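# Pull out the nearest yellow rod and turn it flat

## Task

Using the yellow rod closest to the right arm, draw it outward until it stops, rotate it by 90 degrees so the figures mounted on it end up horizontal, and finish with no part of the robot in contact with that rod.

## Robot and tools

Robot: two six-joint arms, left_arm and right_arm, each ending in a parallel two-finger gripper with a fisheye wrist camera (cam_left_wrist, cam_right_wrist, both 672x504). The fingers point along the gripper's +z axis and close along its y axis. end_effector_position is the point between the pads, about 1 cm short of the tips.

Frames: the scene frame has its origin on the table surface halfway between the nominal arm bases, +z up, +x reaching out over the table, and left_arm on the +y side (image left/right does not follow this). Calibrated bases: left_arm at (-0.028, +0.289, +0.027) m, right_arm at (-0.040, -0.349, +0.007) m, both almost unrotated. Hand positions, orientations (quat_wxyz) and wrist camera poses are reported in that arm's own base frame; expect errors of a few cm, more when stretched out.

Row layout (used by every moving tool): one flat list of 14 numbers covering both arms, always all 14 even if one arm is idle. First left_arm's 7, then right_arm's 7. Per arm the order is: wrist pitch (joint4), shoulder (joint2), wrist yaw (joint5), wrist roll (joint6), elbow (joint3), waist (joint1), then gripper opening. The six joint numbers are scaled offsets in [-1, 1], measured from the arm's Joint targets as they stand when the action or move begins (not from the previous row), so sending the same offset twice moves twice. Scale: 1.0 equals 2.073 rad wrist pitch, 1.258 shoulder, 2.022 wrist yaw, 2.022 wrist roll, 1.3 elbow, 1.202 waist. Sign follows the Joint positions numbers. The seventh number is an absolute opening, +1 fully open, -1 closed; to leave a gripper unchanged, repeat its current command (0 means half-way, not 'no change'). Joint ranges (rad): waist -2.618 to 3.054, shoulder 0.000 to 3.142, elbow 0.000 to 3.142, wrist pitch -1.571 to 1.571, wrist yaw -1.571 to 1.571, wrist roll -2.094 to 2.094; real ends may differ by 0.059 rad. Asking more than 0.059 rad beyond a range gets the action refused for both arms.

execute_actions: actions = list of actions; each action = list of 1 to 15 rows; each row is one 1/30 s step, and a short action keeps its final row until 15 steps are used (0.5 s per action). Empty list just reports state. cameras = list of camera names, null/["all"] for all, [] for none.

move: target = one row, or a list of up to 15 rows visited in order; every row's offsets count from the same starting Joint targets. All joints travel together, so the hand follows a curve, with no obstacle avoidance. speed = top joint speed in rad/s, 0.01 to 2 (default 0.5), one value or one per target. blend = corner rounding in rad (default 0 = stop at each). opening_speed = gripper command rate per second on the -1..+1 scale, at least 0.2; use it low when closing on fragile parts. blocking=false returns after about 0.5 s while motion continues. The result adds a 'move:' line: done, off_target (at rest but a joint over 0.035 rad off, with that joint and gap named), moving, held, or fault, plus limits=held if steps were withheld. done does not mean no contact.

wait: seconds 0 to 10; arms keep their last command and a running move continues. stop: brakes a running move (needs some distance). zoom_image: camera (a wrist camera), region [x0, y0, x1, y1] in image pixels from the top-left, at most 504x504, on the latest image. read_manual: licence texts only. finished_scene: scene = current scene number; irreversible, call only when the rod is out, turned flat, and released.

Results: Joint positions (rad) and Joint velocities (rad/s) per arm in the row order, plus finger gap in m (0.094 fully open); 'within noise' means the arm is still. Joint targets are the base for your next offsets. Tool commands shows current gripper commands. grip_measured is the opening on the command scale (reads slightly wide when empty, a bit narrower than a gripped part). Joint torques follow the same order, include gravity and friction, and joints 2, 5, 6 wrap at ±28 N m. Action calls also list joint positions at some steps. 'joint sent to its limit' means a joint hit its end; 'joint command not followed' means the clearance check altered targets. Camera calibration lines may update.

Motion notes: per-step joint lead and a 200 mm hand-jump cap slow big commands; tiny offsets may not move a joint. To stop pressing on something or to recover dragged targets, command targets back past the measured positions. The pads squeeze hard (roughly 50 to 64 N each); release by commanding an opening well above grip_measured.

Avoid: fast contact, slams and hard pushes (force grows with speed and with how far the target lies past contact), letting the rod or other parts fly or fall, collisions between the two arms, and holding stretched or blocked poses for long, since motors heat (MOTOR HOT near 75 °C, a fold-up fault at 90 °C, collapse at 100 °C). End with the gripper open and clear of the rod.

Each tool is called after ">>>" by a JSON object that holds its "method" and its "body".

## Session

>>> {"method": "execute_actions", "body": {"actions": []}}

Scene clock: 0.00 s.
left_arm: end_effector_position=(+0.4007, +0.0076, +0.1253) grip_measured=+1.000 end_effector_quat_wxyz=(+0.625, -0.028, +0.778, +0.057) | right_arm: end_effector_position=(+0.3999, -0.0295, +0.1148) grip_measured=+1.000 end_effector_quat_wxyz=(+0.608, +0.063, +0.791, -0.024)
Joint names: [wrist pitch, shoulder, wrist yaw, wrist roll, elbow, waist]
Joint positions: left_arm=[0.966 1.539 -0.191 0.014 0.356 -0.068 0.094] | right_arm=[0.914 1.54 0.071 0.059 0.363 -0.045 0.094]
Joint velocities: within noise
Joint torques (N m): no reading
Heat: left arm: 47 °C; right arm: 43 °C.
Joint targets: left_arm=[0.960 1.536 -0.192 0.015 0.359 -0.068] | right_arm=[0.904 1.538 0.071 0.060 0.365 -0.045]
Tool commands: left_gripper/opening=+1.0 right_gripper/opening=+1.0

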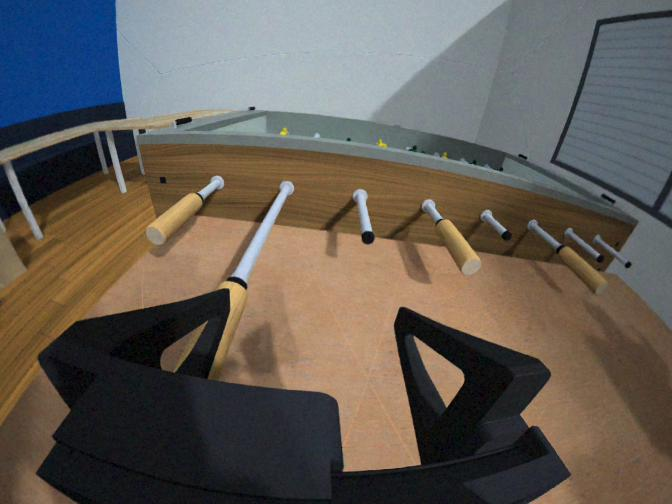

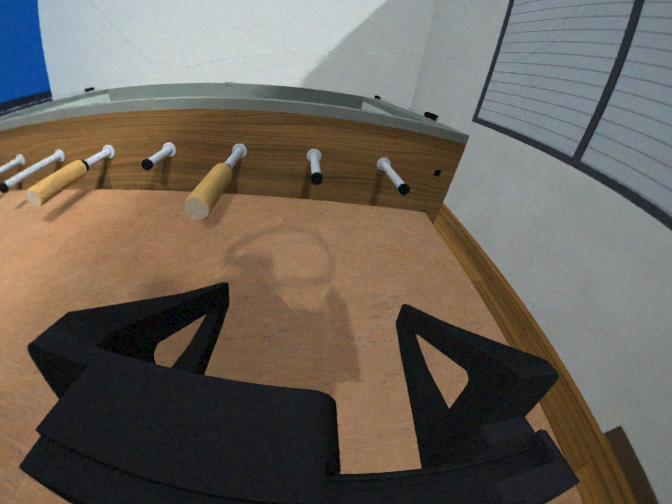

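>>> {"method": "zoom_image", "body": {"camera": "cam_left_wrist", "region": [220, 90, 640, 290]}}

>>> {"method": "zoom_image", "body": {"camera": "cam_right_wrist", "region": [0, 70, 480, 270]}}

Scaled by 1.200 from the camera's 672x504 image, which has a finer 960x720 frame.

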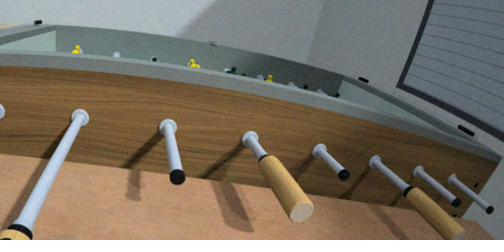

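Scaled by 1.050 from the camera's 672x504 image, which has a finer 960x720 frame.

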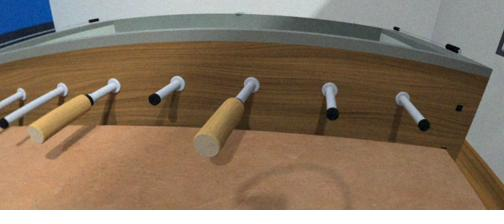

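>>> {"method": "move", "body": {"target": [0,0,0,0,0,0,1,-0.436,-0.11,0,0,0.642,0,1], "speed": 0.8}}

Scene clock: 37.73 s.
left_arm: end_effector_position=(+0.4007, +0.0076, +0.1253) grip_measured=+1.000 end_effector_quat_wxyz=(+0.625, -0.028, +0.778, +0.057) | right_arm: end_effector_position=(+0.4709, -0.0327, +0.3324) grip_measured=+1.000 end_effector_quat_wxyz=(+0.631, +0.063, +0.773, -0.023)
Joint names: [wrist pitch, shoulder, wrist yaw, wrist roll, elbow, waist]
Joint positions: left_arm=[0.966 1.539 -0.191 0.014 0.356 -0.068 0.094] | right_arm=[0.02 1.406 0.071 0.059 1.181 -0.045 0.094]
Joint velocities: within noise
Joint torques (N m): left_arm=[1.84 -6.35 -0.05 0.01 5.29 -0.09] | right_arm=[1.58 -5.81 0.05 0.01 9.06 0.05]
Heat: left arm: 46 °C; right arm: 43 °C.
Joint targets: left_arm=[0.960 1.536 -0.192 0.015 0.359 -0.068] | right_arm=[0.000 1.400 0.071 0.060 1.200 -0.045]
move: done
camera_calibration:
cam_right_wrist: T_world_to_cam=[[-0.136383, -0.980538, 0.141223, -0.024083], [-0.583465, -0.0357024, -0.811353, 0.575953], [0.800605, -0.193054, -0.56724, -0.07691], [0, 0, 0, 1]] pos_world=[0.394338, -0.0178992, 0.427076]

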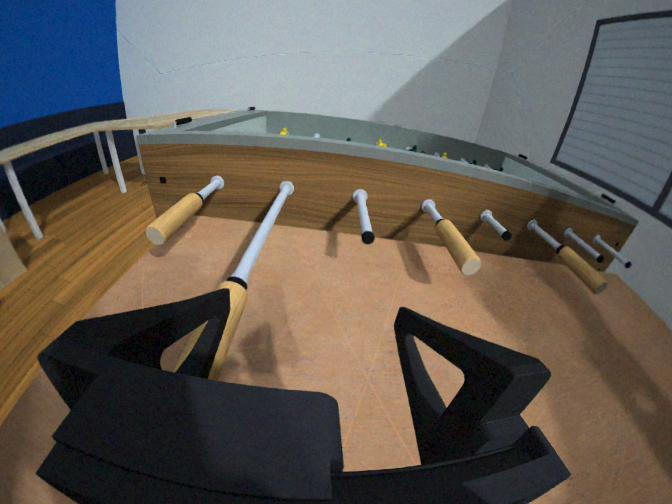

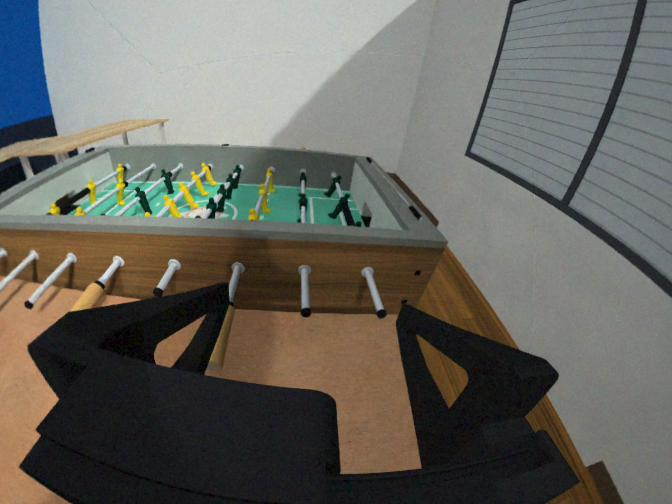

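>>> {"method": "zoom_image", "body": {"camera": "cam_right_wrist", "region": [20, 130, 440, 330]}}

>>> {"method": "zoom_image", "body": {"camera": "cam_right_wrist", "region": [150, 150, 400, 330]}}

Scaled by 1.200 from the camera's 672x504 image, which has a finer 960x720 frame.

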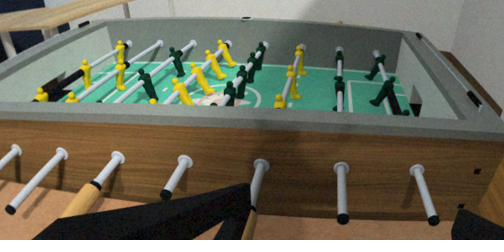

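Scaled by 2.016 from the camera's 672x504 image, which has a finer 960x720 frame.

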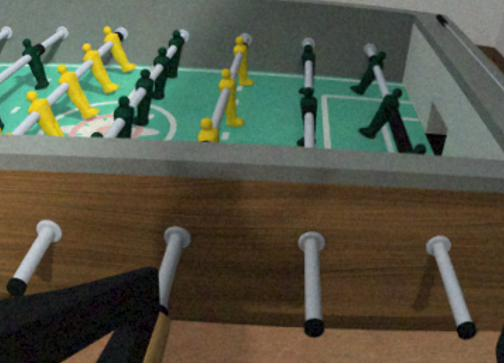

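>>> {"method": "move", "body": {"target": [[0,0,0,0,0,0,1,0.6102,0.5008,0.1273,-0.0297,-0.3346,0.2974,1],[0,0,0,0,0,0,1,0.7086,0.7422,0.1182,-0.0297,-0.2581,0.282,1]], "speed": 0.8, "blend": [0.1,0]}}

Scene clock: 162.47 s.
left_arm: end_effector_position=(+0.4007, +0.0076, +0.1253) grip_measured=+1.000 end_effector_quat_wxyz=(+0.625, -0.028, +0.778, +0.057) | right_arm: end_effector_position=(+0.5160, +0.1059, +0.0743) grip_measured=+1.000 end_effector_quat_wxyz=(+0.707, +0.004, +0.707, +0.001)
Joint names: [wrist pitch, shoulder, wrist yaw, wrist roll, elbow, waist]
Joint positions: left_arm=[0.966 1.539 -0.191 0.014 0.356 -0.068 0.094] | right_arm=[1.47 2.319 0.308 0.008 0.848 0.303 0.094]
Joint velocities: within noise
Joint torques (N m): left_arm=[1.83 -6.28 -0.05 0.01 5.34 -0.03] | right_arm=[1.69 -8.03 0.06 -0.08 4.97 -0.79]
Heat: left arm: 45 °C; right arm: 44 °C.
Joint targets: left_arm=[0.960 1.536 -0.192 0.015 0.359 -0.068] | right_arm=[1.469 2.333 0.310 0.000 0.865 0.294]
move: done
camera_calibration:
cam_right_wrist: T_world_to_cam=[[-0.0535639, -0.983906, 0.170468, 0.109877], [-0.399653, -0.135321, -0.906623, 0.320585], [0.9151, -0.11669, -0.385972, -0.313349], [0, 0, 0, 1]] pos_world=[0.420754, 0.114925, 0.150975]

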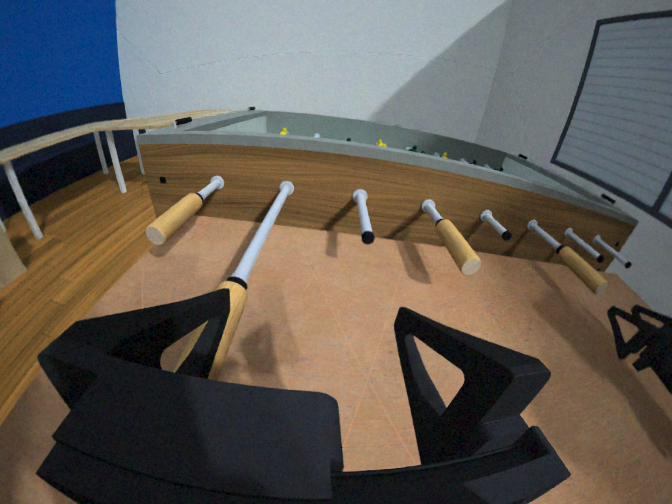

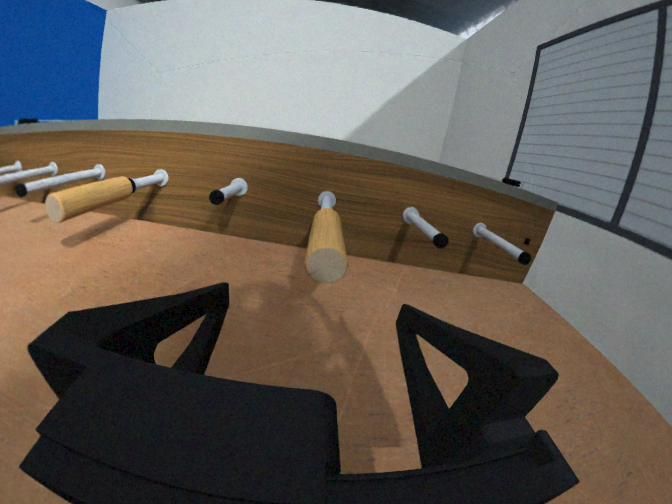

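>>> {"method": "move", "body": {"target": [0,0,0,0,0,0,1,-0.1264,0.1264,-0.0307,0,0.3231,-0.0517,1], "speed": 0.5}}

Scene clock: 187.80 s.
left_arm: end_effector_position=(+0.4007, +0.0076, +0.1253) grip_measured=+1.000 end_effector_quat_wxyz=(+0.625, -0.028, +0.778, +0.057) | right_arm: end_effector_position=(+0.6062, +0.1021, +0.0845) grip_measured=+1.000 end_effector_quat_wxyz=(+0.717, +0.011, +0.697, -0.001)
Joint names: [wrist pitch, shoulder, wrist yaw, wrist roll, elbow, waist]
Joint positions: left_arm=[0.966 1.539 -0.191 0.014 0.356 -0.068 0.094] | right_arm=[1.228 2.463 0.256 0.008 1.264 0.239 0.094]
Joint velocities: within noise
Joint torques (N m): left_arm=[1.86 -6.37 -0.06 0 5.33 -0.08] | right_arm=[1.56 -9.05 -0.03 -0.08 6.69 -0.57]
Heat: left arm: 44 °C; right arm: 44 °C.
Joint targets: left_arm=[0.960 1.536 -0.192 0.015 0.359 -0.068] | right_arm=[1.208 2.492 0.248 0.000 1.284 0.232]
move: done
camera_calibration:
cam_right_wrist: T_world_to_cam=[[-0.0705048, -0.984266, 0.162017, 0.120269], [-0.376301, -0.124176, -0.918138, 0.351003], [0.923811, -0.1257, -0.361625, -0.398781], [0, 0, 0, 1]] pos_world=[0.50896, 0.111836, 0.158575]

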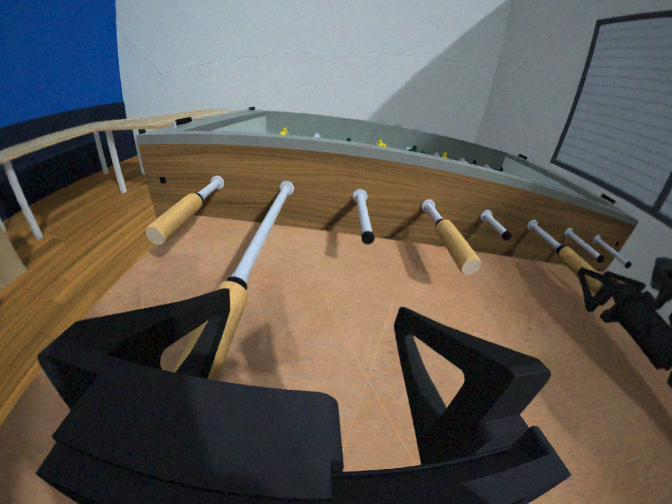

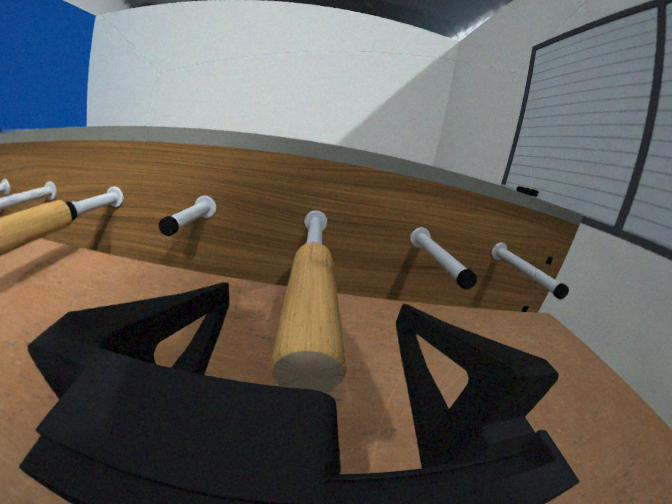

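>>> {"method": "move", "body": {"target": [0,0,0,0,0,0,1,0,0.0185,0,0,0,0,1], "cameras": ["cam_right_wrist"]}}

Scene clock: 197.67 s.
left_arm: end_effector_position=(+0.4007, +0.0076, +0.1253) grip_measured=+1.000 end_effector_quat_wxyz=(+0.625, -0.028, +0.778, +0.057) | right_arm: end_effector_position=(+0.6051, +0.1019, +0.0677) grip_measured=+1.000 end_effector_quat_wxyz=(+0.706, +0.008, +0.708, -0.003)
Joint names: [wrist pitch, shoulder, wrist yaw, wrist roll, elbow, waist]
Joint positions: left_arm=[0.966 1.539 -0.191 0.014 0.356 -0.068 0.094] | right_arm=[1.224 2.49 0.255 0.008 1.264 0.239 0.094]
Joint velocities: within noise
Joint torques (N m): left_arm=[1.84 -6.31 -0.05 0.02 5.3 -0.08] | right_arm=[1.58 -9.36 -0.04 -0.09 6.6 -0.58]
Heat: left arm: 44 °C; right arm: 44 °C.
Joint targets: left_arm=[0.960 1.536 -0.192 0.015 0.359 -0.068] | right_arm=[1.208 2.516 0.248 0.000 1.284 0.232]
move: done
camera_calibration:
cam_right_wrist: T_world_to_cam=[[-0.0651899, -0.983089, 0.171132, 0.118756], [-0.403293, -0.13091, -0.905658, 0.35136], [0.912746, -0.128056, -0.387939, -0.395133], [0, 0, 0, 1]] pos_world=[0.510099, 0.112145, 0.144602]
Images, in order (width x height): cam_right_wrist 672x504.

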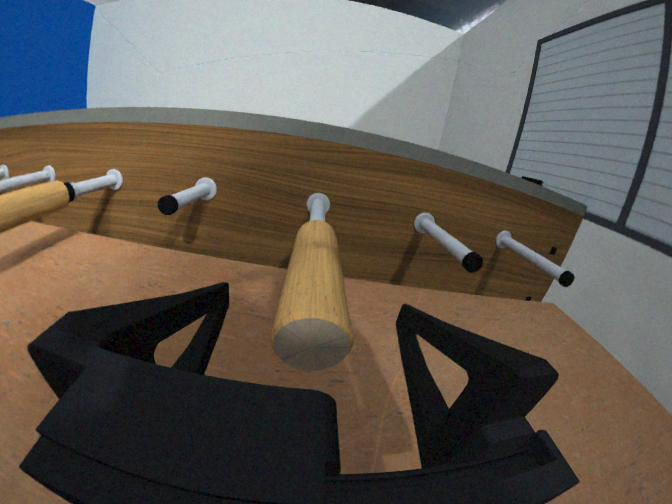

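>>> {"method": "move", "body": {"target": [0,0,0,0,0,0,1,0,0,0,0,0.013,0.007,1], "cameras": ["cam_right_wrist"]}}

>>> {"method": "move", "body": {"target": [0,0,0,0,0,0,1,0,0,0,0,0,0,-0.5], "opening_speed": 1.0, "cameras": ["cam_right_wrist"]}}

Scene clock: 220.27 s.
left_arm: end_effector_position=(+0.4007, +0.0076, +0.1253) grip_measured=+1.000 end_effector_quat_wxyz=(+0.625, -0.028, +0.778, +0.057) | right_arm: end_effector_position=(+0.6082, +0.1027, +0.0736) grip_measured=+1.000 end_effector_quat_wxyz=(+0.711, +0.010, +0.703, -0.002)
Joint names: [wrist pitch, shoulder, wrist yaw, wrist roll, elbow, waist]
Joint positions: left_arm=[0.966 1.539 -0.191 0.014 0.356 -0.068 0.094] | right_arm=[1.223 2.49 0.255 0.008 1.28 0.239 0.094]
Joint velocities: within noise
Joint torques (N m): left_arm=[1.84 -6.34 -0.04 0.01 5.34 -0.05] | right_arm=[1.58 -9.43 -0.05 -0.08 6.75 0.17]
Heat: left arm: 44 °C; right arm: 44 °C.
Joint targets: left_arm=[0.960 1.536 -0.192 0.015 0.359 -0.068] | right_arm=[1.208 2.516 0.248 0.000 1.301 0.240]
move: done
camera_calibration:
cam_right_wrist: T_world_to_cam=[[-0.0676936, -0.983698, 0.166599, 0.120627], [-0.389818, -0.127631, -0.912004, 0.350023], [0.9184, -0.12668, -0.374824, -0.400177], [0, 0, 0, 1]] pos_world=[0.512134, 0.11264, 0.14913]
Images, in order (width x height): cam_right_wrist 672x504.

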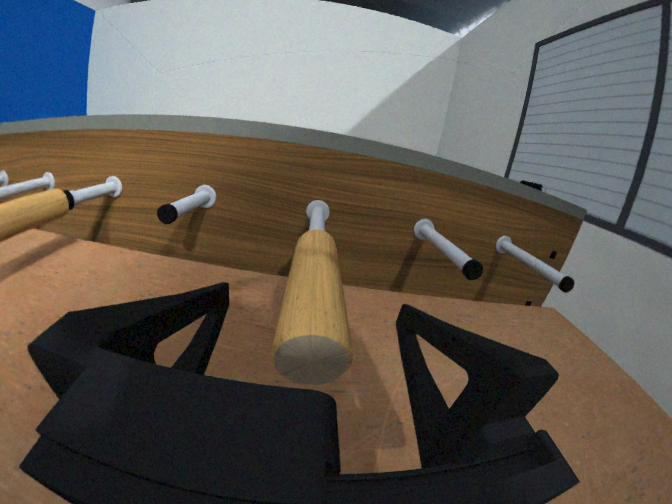

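Scene clock: 221.97 s.
left_arm: end_effector_position=(+0.4007, +0.0076, +0.1253) grip_measured=+1.000 end_effector_quat_wxyz=(+0.625, -0.028, +0.778, +0.057) | right_arm: end_effector_position=(+0.6082, +0.1029, +0.0736) grip_measured=-0.314 end_effector_quat_wxyz=(+0.711, +0.009, +0.703, -0.002)
Joint names: [wrist pitch, shoulder, wrist yaw, wrist roll, elbow, waist]
Joint positions: left_arm=[0.966 1.539 -0.191 0.014 0.356 -0.068 0.094] | right_arm=[1.223 2.49 0.254 0.008 1.28 0.239 0.032]
Joint velocities: within noise
Joint torques (N m): left_arm=[1.85 -6.34 -0.05 0 5.31 -0.08] | right_arm=[1.58 -9.46 -0.03 -0.08 6.74 0.18]
Heat: left arm: 44 °C; right arm: 44 °C.
Joint targets: left_arm=[0.960 1.536 -0.192 0.015 0.359 -0.068] | right_arm=[1.208 2.516 0.248 0.000 1.301 0.240]
move: done
camera_calibration:
cam_right_wrist: T_world_to_cam=[[-0.0665721, -0.983709, 0.166988, 0.120118], [-0.389675, -0.128436, -0.911953, 0.350043], [0.918543, -0.125782, -0.374776, -0.400337], [0, 0, 0, 1]] pos_world=[0.512126, 0.112765, 0.149127]
Images, in order (width x height): cam_right_wrist 672x504.

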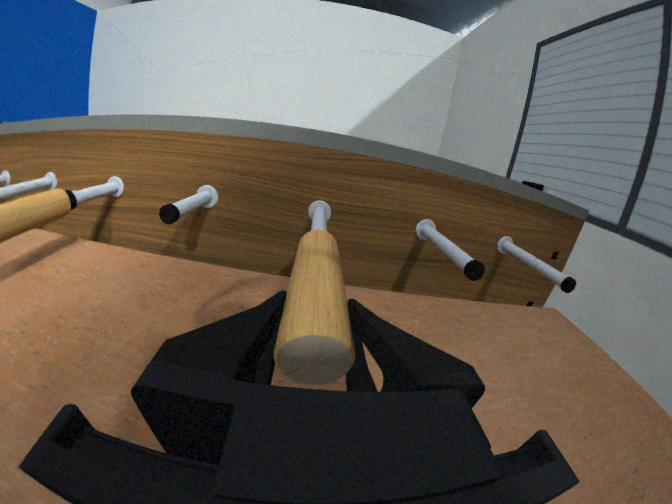

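>>> {"method": "move", "body": {"target": [0,0,0,0,0,0,1,0,0,0,0.777,0,0,-0.5], "speed": 0.7}}

Scene clock: 240.30 s.
left_arm: end_effector_position=(+0.4007, +0.0076, +0.1253) grip_measured=+1.000 end_effector_quat_wxyz=(+0.625, -0.028, +0.778, +0.057) | right_arm: end_effector_position=(+0.6082, +0.1034, +0.0739) grip_measured=-0.314 end_effector_quat_wxyz=(+0.509, +0.497, +0.496, +0.497)
Joint names: [wrist pitch, shoulder, wrist yaw, wrist roll, elbow, waist]
Joint positions: left_arm=[0.966 1.539 -0.191 0.014 0.356 -0.068 0.094] | right_arm=[1.224 2.49 0.252 1.556 1.28 0.239 0.032]
Joint velocities: within noise
Joint torques (N m): left_arm=[1.84 -6.37 -0.05 0.01 5.3 -0.03] | right_arm=[1.57 -9.4 0 0.18 6.74 0.18]
Heat: left arm: 44 °C; right arm: 44 °C.
Joint targets: left_arm=[0.960 1.536 -0.192 0.015 0.359 -0.068] | right_arm=[1.207 2.516 0.248 1.571 1.301 0.240]
move: done
camera_calibration:
cam_right_wrist: T_world_to_cam=[[-0.0384479, -0.188501, -0.98132, 0.1061], [-0.384971, 0.909036, -0.159533, 0.184651], [0.922127, 0.371647, -0.107518, -0.473525], [0, 0, 0, 1]] pos_world=[0.511815, 0.0281298, 0.0826634]

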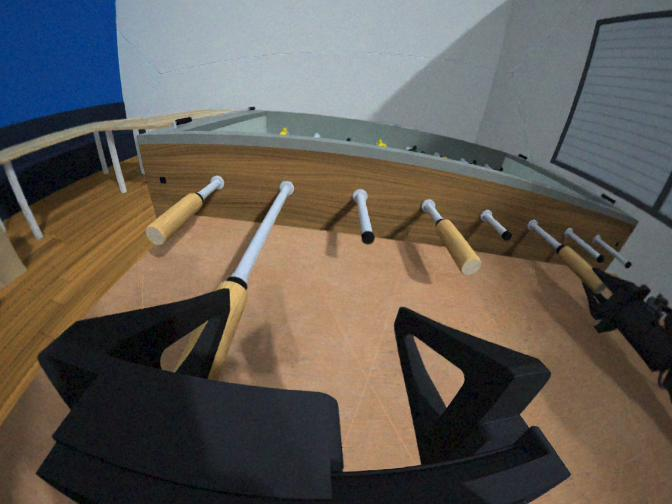

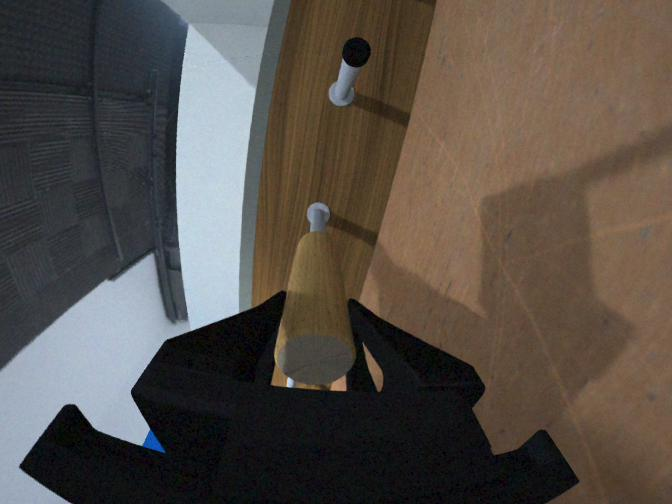

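>>> {"method": "move", "body": {"target": [[0,0,0,0,0,0,1,0.0632,-0.0859,0.0158,0,-0.1777,0.0227,-0.5],[0,0,0,0,0,0,1,0.1266,-0.1405,0.0331,0,-0.3317,0.0522,-0.5]], "speed": 0.3, "blend": [0.05,0]}}

Scene clock: 266.33 s.
left_arm: end_effector_position=(+0.4007, +0.0076, +0.1253) grip_measured=+1.000 end_effector_quat_wxyz=(+0.625, -0.028, +0.778, +0.057) | right_arm: end_effector_position=(+0.5241, +0.1033, +0.0699) grip_measured=-0.314 end_effector_quat_wxyz=(+0.508, +0.498, +0.496, +0.498)
Joint names: [wrist pitch, shoulder, wrist yaw, wrist roll, elbow, waist]
Joint positions: left_arm=[0.966 1.539 -0.191 0.014 0.356 -0.068 0.094] | right_arm=[1.485 2.36 0.305 1.559 0.888 0.293 0.032]
Joint velocities: within noise
Joint torques (N m): left_arm=[1.85 -6.34 -0.04 0.01 5.35 -0.05] | right_arm=[1.58 -11.14 0.15 0.14 2.44 0.98]
Heat: left arm: 43 °C; right arm: 44 °C.
Joint targets: left_arm=[0.960 1.536 -0.192 0.015 0.359 -0.068] | right_arm=[1.470 2.339 0.315 1.571 0.870 0.303]
move: done
camera_calibration:
cam_right_wrist: T_world_to_cam=[[-0.0390952, -0.185072, -0.981947, 0.098932], [-0.386192, 0.909136, -0.155973, 0.152118], [0.92159, 0.373122, -0.107016, -0.396264], [0, 0, 0, 1]] pos_world=[0.427807, 0.0278684, 0.0784657]

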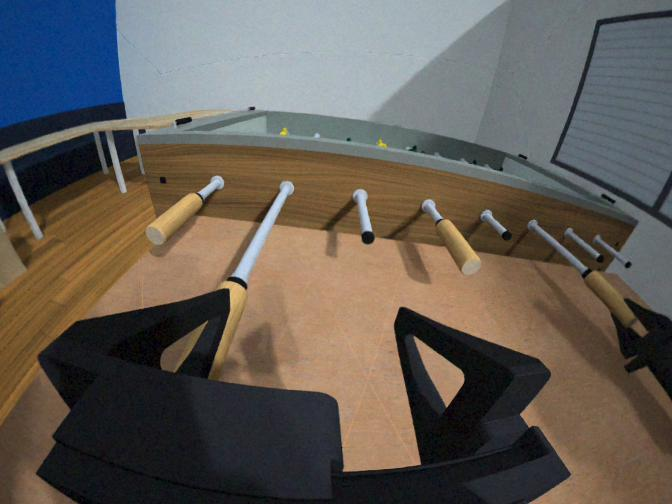

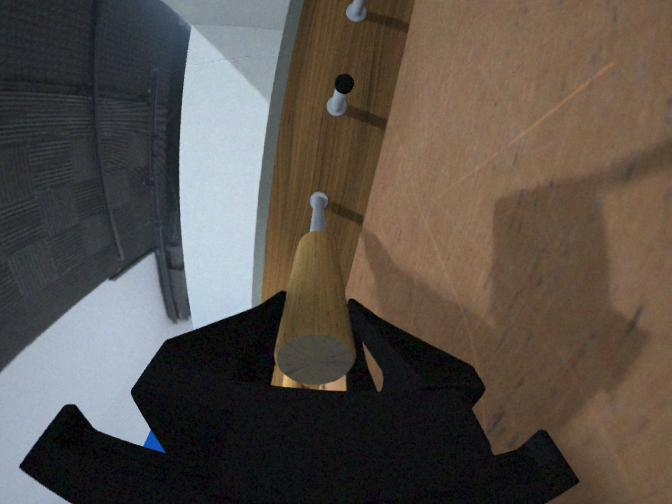

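>>> {"method": "move", "body": {"target": [0,0,0,0,0,0,1,0.0425,-0.0286,0.0138,0,-0.0962,0.0233,-0.5], "speed": 0.2}}

Scene clock: 275.13 s.
left_arm: end_effector_position=(+0.4007, +0.0076, +0.1253) grip_measured=+1.000 end_effector_quat_wxyz=(+0.625, -0.028, +0.778, +0.057) | right_arm: end_effector_position=(+0.4950, +0.1036, +0.0692) grip_measured=-0.314 end_effector_quat_wxyz=(+0.507, +0.500, +0.498, +0.495)
Joint names: [wrist pitch, shoulder, wrist yaw, wrist roll, elbow, waist]
Joint positions: left_arm=[0.966 1.539 -0.191 0.014 0.356 -0.068 0.094] | right_arm=[1.559 2.319 0.334 1.561 0.765 0.32 0.032]
Joint velocities: within noise
Joint torques (N m): left_arm=[1.85 -6.27 -0.05 0.01 5.33 -0.02] | right_arm=[1.67 -10.07 0.14 0.12 1.83 1.06]
Heat: left arm: 43 °C; right arm: 45 °C.
Joint targets: left_arm=[0.960 1.536 -0.192 0.015 0.359 -0.068] | right_arm=[1.554 2.303 0.343 1.571 0.745 0.331]
joint sent to its limit (right arm) — the wrist pitch, upper limit.
move: done
camera_calibration:
cam_right_wrist: T_world_to_cam=[[-0.0473633, -0.186111, -0.981387, 0.101328], [-0.385716, 0.909691, -0.153899, 0.140028], [0.921401, 0.371248, -0.114872, -0.368806], [0, 0, 0, 1]] pos_world=[0.398629, 0.0283944, 0.0786265]

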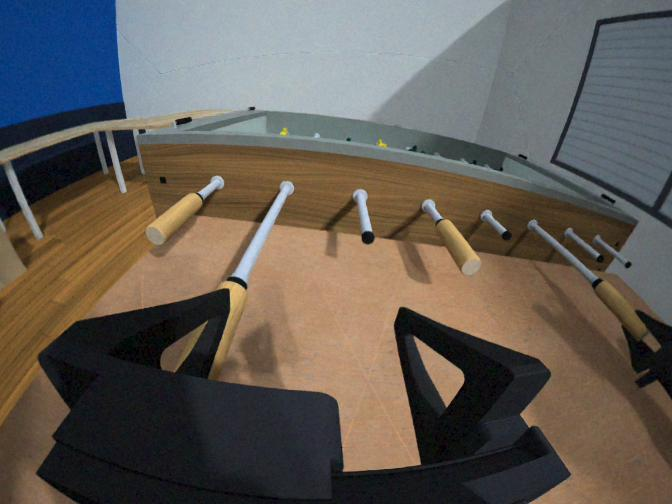

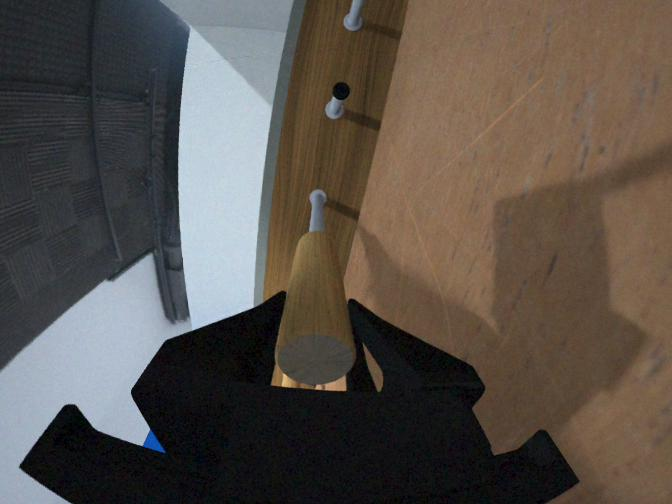

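>>> {"method": "move", "body": {"target": [[0,0,0,0,0,0,1,0,0,0,0,0,0,0.3],[0,0,0,0,0,0,1,0,0,0,-0.777,0,0,0.3]], "speed": 0.8}}

Scene clock: 334.47 s.
left_arm: end_effector_position=(+0.4007, +0.0076, +0.1253) grip_measured=+1.000 end_effector_quat_wxyz=(+0.625, -0.028, +0.778, +0.057) | right_arm: end_effector_position=(+0.4934, +0.1043, +0.0675) grip_measured=+0.298 end_effector_quat_wxyz=(+0.707, +0.007, +0.707, -0.001)
Joint names: [wrist pitch, shoulder, wrist yaw, wrist roll, elbow, waist]
Joint positions: left_arm=[0.966 1.539 -0.191 0.014 0.356 -0.068 0.094] | right_arm=[1.559 2.319 0.336 0.009 0.759 0.323 0.061]
Joint velocities: within noise
Joint torques (N m): left_arm=[1.85 -6.34 -0.04 0.01 5.31 -0.05] | right_arm=[1.66 -10.06 0.11 -0.11 2.22 0.79]
Heat: left arm: 43 °C; right arm: 46 °C.
Joint targets: left_arm=[0.960 1.536 -0.192 0.015 0.359 -0.068] | right_arm=[1.554 2.303 0.343 0.000 0.745 0.331]
move: done
camera_calibration:
cam_right_wrist: T_world_to_cam=[[-0.0613235, -0.983533, 0.170006, 0.112087], [-0.401369, -0.131649, -0.906406, 0.305575], [0.913861, -0.123819, -0.386686, -0.294061], [0, 0, 0, 1]] pos_world=[0.398253, 0.114059, 0.14421]

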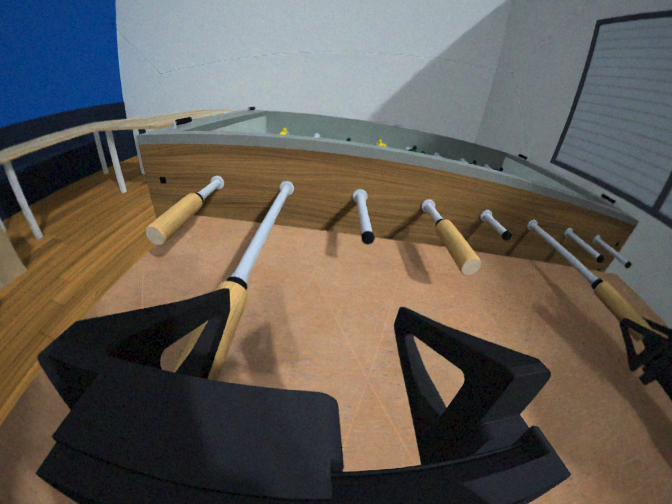

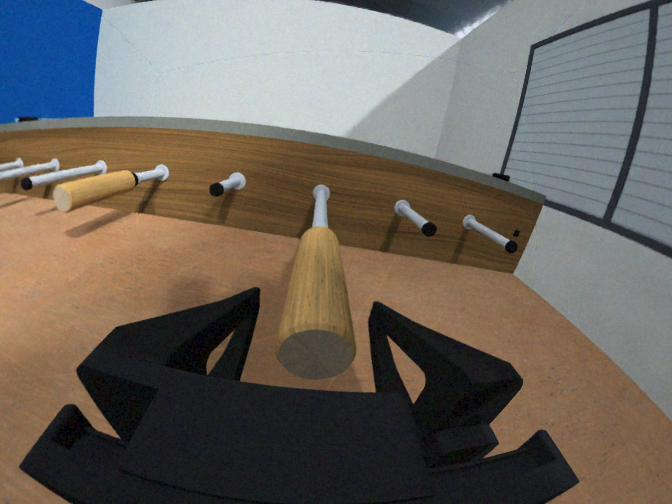

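>>> {"method": "move", "body": {"target": [[0,0,0,0,0,0,1,-0.3145,-0.2405,-0.0102,0.0512,0.0282,-0.0057,0.6],[0,0,0,0,0,0,1,-0.62,-0.3308,-0.0408,0.0908,0.1916,-0.0228,0.6],[0,0,0,0,0,0,1,-0.8878,-0.2777,-0.0819,0.1126,0.4422,-0.0478,0.6]], "speed": 0.6, "blend": [0.1,0.1,0]}}

Scene clock: 358.10 s.
left_arm: end_effector_position=(+0.4007, +0.0076, +0.1253) grip_measured=+1.000 end_effector_quat_wxyz=(+0.625, -0.028, +0.778, +0.057) | right_arm: end_effector_position=(+0.4855, +0.1077, +0.0732) grip_measured=+0.598 end_effector_quat_wxyz=(+0.334, -0.001, +0.943, -0.004)
Joint names: [wrist pitch, shoulder, wrist yaw, wrist roll, elbow, waist]
Joint positions: left_arm=[0.966 1.539 -0.191 0.014 0.356 -0.068 0.094] | right_arm=[-0.271 1.933 0.183 0.218 1.293 0.281 0.075]
Joint velocities: within noise
Joint torques (N m): left_arm=[1.85 -6.35 -0.04 0.01 5.29 -0.05] | right_arm=[1.17 -7.46 0.06 0.11 8.7 -0.65]
Heat: left arm: 43 °C; right arm: 46 °C.
Joint targets: left_arm=[0.960 1.536 -0.192 0.015 0.359 -0.068] | right_arm=[-0.287 1.953 0.177 0.228 1.320 0.274]
move: done
camera_calibration:
cam_right_wrist: T_world_to_cam=[[0.105873, -0.981761, 0.157911, 0.0334929], [-0.955023, -0.144628, -0.258872, 0.530877], [0.276989, -0.123401, -0.952916, 0.0663998], [0, 0, 0, 1]] pos_world=[0.485062, 0.117855, 0.195414]

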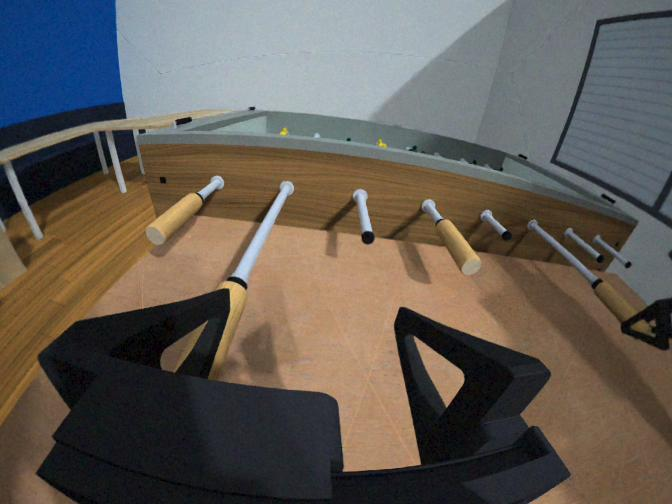

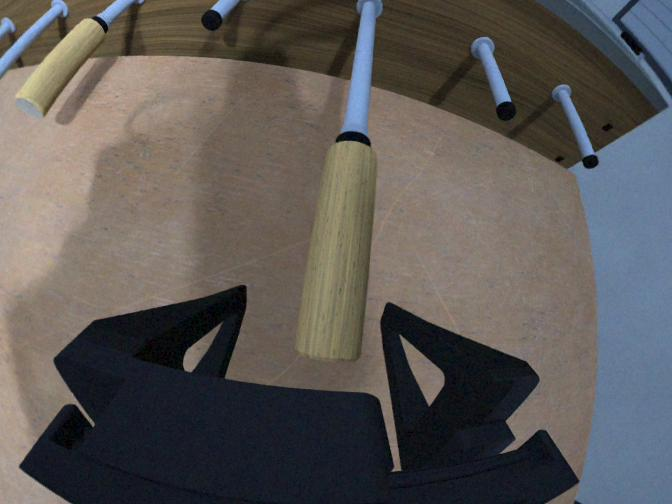

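>>> {"method": "move", "body": {"target": [0,0,0,0,0,0,1,0,0,0,0,0,-0.0125,-0.5], "opening_speed": 1.0, "cameras": ["cam_right_wrist"]}}

Scene clock: 380.53 s.
left_arm: end_effector_position=(+0.4007, +0.0076, +0.1253) grip_measured=+1.000 end_effector_quat_wxyz=(+0.625, -0.028, +0.778, +0.057) | right_arm: end_effector_position=(+0.4869, +0.1012, +0.0731) grip_measured=-0.311 end_effector_quat_wxyz=(+0.333, +0.007, +0.943, -0.004)
Joint names: [wrist pitch, shoulder, wrist yaw, wrist roll, elbow, waist]
Joint positions: left_arm=[0.966 1.539 -0.191 0.014 0.356 -0.068 0.094] | right_arm=[-0.271 1.933 0.177 0.22 1.293 0.266 0.032]
Joint velocities: within noise
Joint torques (N m): left_arm=[1.85 -6.32 -0.03 0.01 5.3 -0.08] | right_arm=[1.14 -7.46 0.12 0.1 8.7 -0.64]
Heat: left arm: 42 °C; right arm: 44 °C.
Joint targets: left_arm=[0.960 1.536 -0.192 0.015 0.359 -0.068] | right_arm=[-0.287 1.953 0.177 0.228 1.320 0.259]
move: done
camera_calibration:
cam_right_wrist: T_world_to_cam=[[0.0925165, -0.98398, 0.152392, 0.0341224], [-0.957203, -0.130042, -0.258557, 0.530842], [0.274232, -0.121949, -0.9539, 0.0663387], [0, 0, 0, 1]] pos_world=[0.486775, 0.110698, 0.195333]
Images, in order (width x height): cam_right_wrist 672x504.

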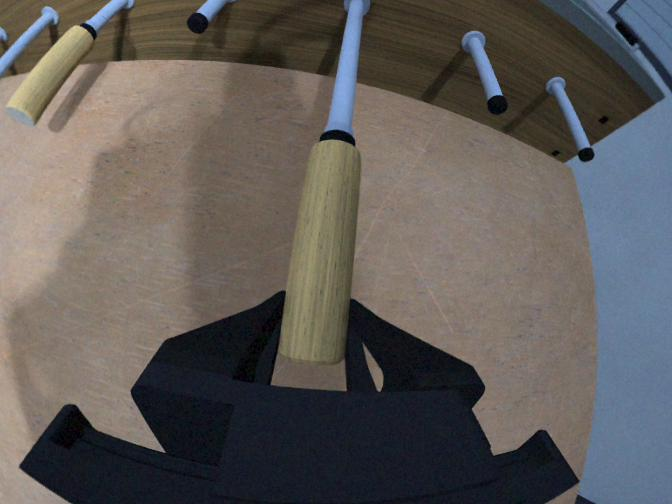

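>>> {"method": "move", "body": {"target": [0,0,0,0,0,0,1,0.0268,-0.1575,0.0149,0.0198,-0.2015,0.0483,-0.5], "speed": 0.2}}

Scene clock: 388.70 s.
left_arm: end_effector_position=(+0.4007, +0.0076, +0.1253) grip_measured=+1.000 end_effector_quat_wxyz=(+0.625, -0.028, +0.778, +0.057) | right_arm: end_effector_position=(+0.4676, +0.1032, +0.0761) grip_measured=-0.311 end_effector_quat_wxyz=(+0.376, +0.012, +0.926, +0.006)
Joint names: [wrist pitch, shoulder, wrist yaw, wrist roll, elbow, waist]
Joint positions: left_arm=[0.966 1.539 -0.191 0.014 0.356 -0.068 0.094] | right_arm=[-0.089 1.83 0.196 0.235 1.101 0.288 0.032]
Joint velocities: within noise
Joint torques (N m): left_arm=[1.85 -6.35 -0.05 0.01 5.31 -0.03] | right_arm=[0.14 -14.26 0.25 0.37 3.49 2.65]
Heat: left arm: 42 °C; right arm: 44 °C.
Joint targets: left_arm=[0.960 1.536 -0.192 0.015 0.359 -0.068] | right_arm=[-0.231 1.755 0.207 0.268 1.058 0.316]
move: off_target (right_arm); right_arm: the wrist pitch is farthest, 0.142 rad from its target
camera_calibration:
cam_right_wrist: T_world_to_cam=[[0.0770999, -0.987267, 0.139136, 0.0458946], [-0.929257, -0.121727, -0.348804, 0.50634], [0.361299, -0.1024, -0.92681, 0.0299938], [0, 0, 0, 1]] pos_world=[0.456144, 0.110017, 0.198026]

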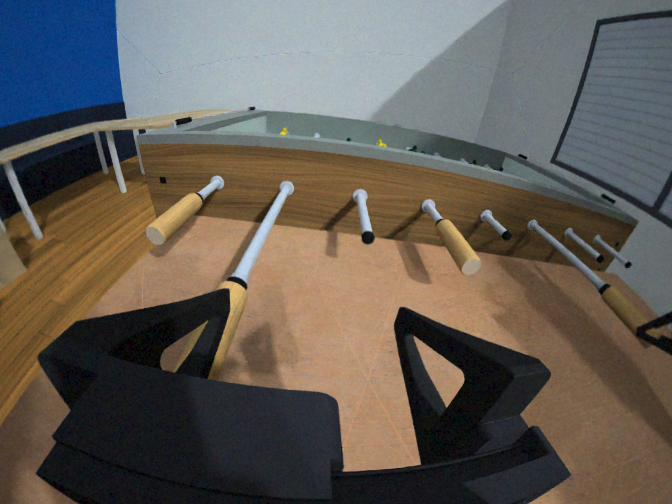

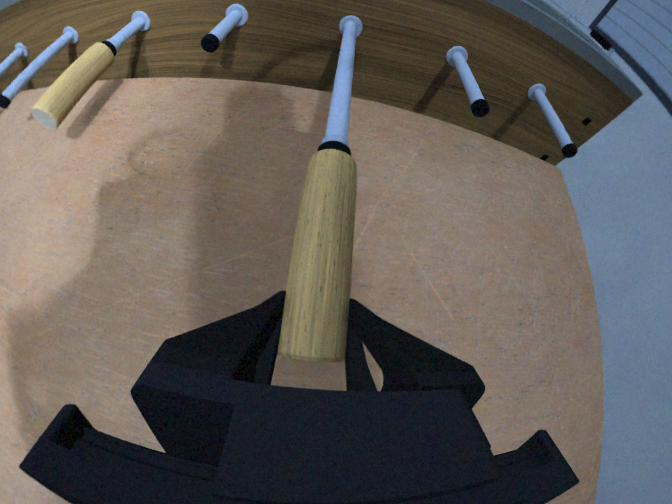

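>>> {"method": "move", "body": {"target": [[0,0,0,0,0,0,1,0.0579,0.0517,-0.0025,-0.0080,0.027,-0.018,-0.5],[0,0,0,0,0,0,1,0.0579,0.0517,-0.0025,-0.0080,0.027,-0.018,0.4],[0,0,0,0,0,0,1,-0.111,-0.1561,0.019,-0.0035,0.0995,0.022,0.4]], "speed": 0.4, "opening_speed": 1.5}}

Scene clock: 412.07 s.
left_arm: end_effector_position=(+0.4007, +0.0076, +0.1253) grip_measured=+1.000 end_effector_quat_wxyz=(+0.625, -0.028, +0.778, +0.057) | right_arm: end_effector_position=(+0.4184, +0.1031, +0.1568) grip_measured=+0.398 end_effector_quat_wxyz=(+0.366, +0.002, +0.931, -0.004)
Joint names: [wrist pitch, shoulder, wrist yaw, wrist roll, elbow, waist]
Joint positions: left_arm=[0.966 1.539 -0.191 0.014 0.356 -0.068 0.094] | right_arm=[-0.445 1.572 0.235 0.251 1.163 0.336 0.066]
Joint velocities: within noise
Joint torques (N m): left_arm=[1.85 -6.37 -0.04 0.01 5.34 -0.12] | right_arm=[1.23 -7.3 0.27 0.11 8.94 0.73]
Heat: left arm: 42 °C; right arm: 46 °C.
Joint targets: left_arm=[0.960 1.536 -0.192 0.015 0.359 -0.068] | right_arm=[-0.461 1.559 0.246 0.261 1.187 0.343]
move: done
camera_calibration:
cam_right_wrist: T_world_to_cam=[[0.0909052, -0.982313, 0.163698, 0.0282478], [-0.935888, -0.14045, -0.323089, 0.489379], [0.340366, -0.123832, -0.932103, 0.13433], [0, 0, 0, 1]] pos_world=[0.409715, 0.113116, 0.278699]

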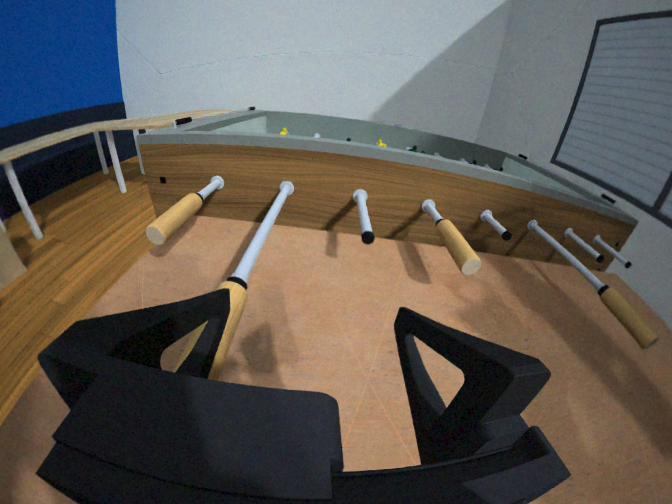

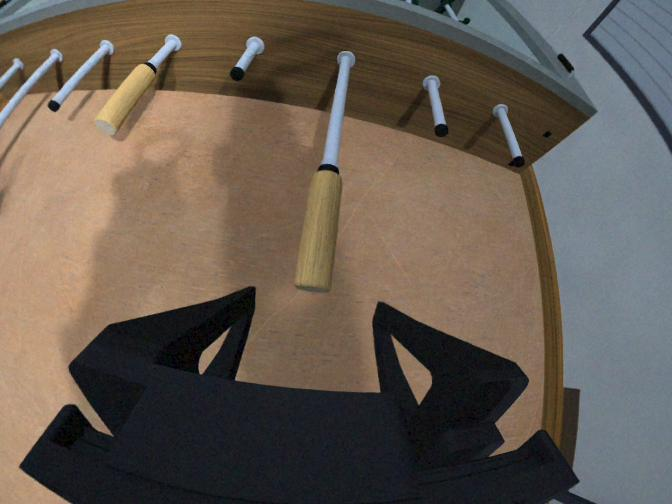

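>>> {"method": "move", "body": {"target": [0,0,0,0,0,0,1,0.0777,-0.047,-0.0865,-0.099,0.318,-0.285,0.4], "speed": 0.8, "cameras": ["cam_right_wrist"]}}

>>> {"method": "zoom_image", "body": {"camera": "cam_right_wrist", "region": [150, 150, 400, 330]}}

Scene clock: 421.63 s.
left_arm: end_effector_position=(+0.4007, +0.0076, +0.1253) grip_measured=+1.000 end_effector_quat_wxyz=(+0.625, -0.028, +0.778, +0.057) | right_arm: end_effector_position=(+0.4827, -0.0127, +0.4156) grip_measured=+0.398 end_effector_quat_wxyz=(+0.635, +0.051, +0.771, -0.008)
Joint names: [wrist pitch, shoulder, wrist yaw, wrist roll, elbow, waist]
Joint positions: left_arm=[0.966 1.539 -0.191 0.014 0.356 -0.068 0.094] | right_arm=[-0.286 1.498 0.079 0.069 1.589 0.001 0.066]
Joint velocities: within noise
Joint torques (N m): left_arm=[1.84 -6.35 -0.05 0.01 5.29 -0.01] | right_arm=[1.63 -5.74 -0.06 -0.08 8.17 0.02]
Heat: left arm: 42 °C; right arm: 44 °C.
Joint targets: left_arm=[0.960 1.536 -0.192 0.015 0.359 -0.068] | right_arm=[-0.300 1.500 0.071 0.060 1.601 0.000]
move: done
camera_calibration:
cam_right_wrist: T_world_to_cam=[[-0.102776, -0.985871, 0.132269, -0.0271932], [-0.573737, -0.0498708, -0.81752, 0.648731], [0.812565, -0.15991, -0.560506, -0.0434594], [0, 0, 0, 1]] pos_world=[0.40472, -0.00140585, 0.509588]
Images, in order (width x height): cam_right_wrist 672x504.

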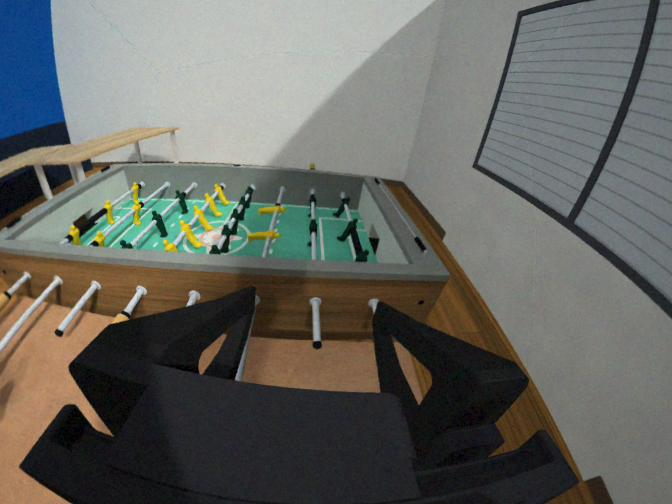

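Scaled by 2.016 from the camera's 672x504 image, which has a finer 960x720 frame.

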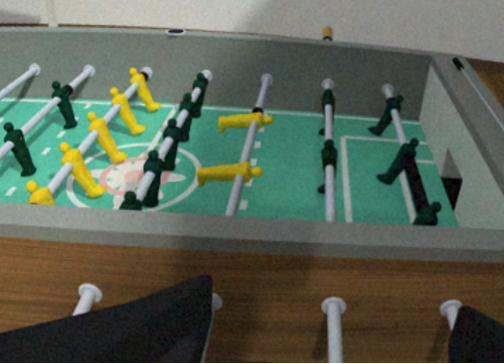

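>>> {"method": "finished_scene", "body": {"scene": 1}}

The scene is finished: the task was done.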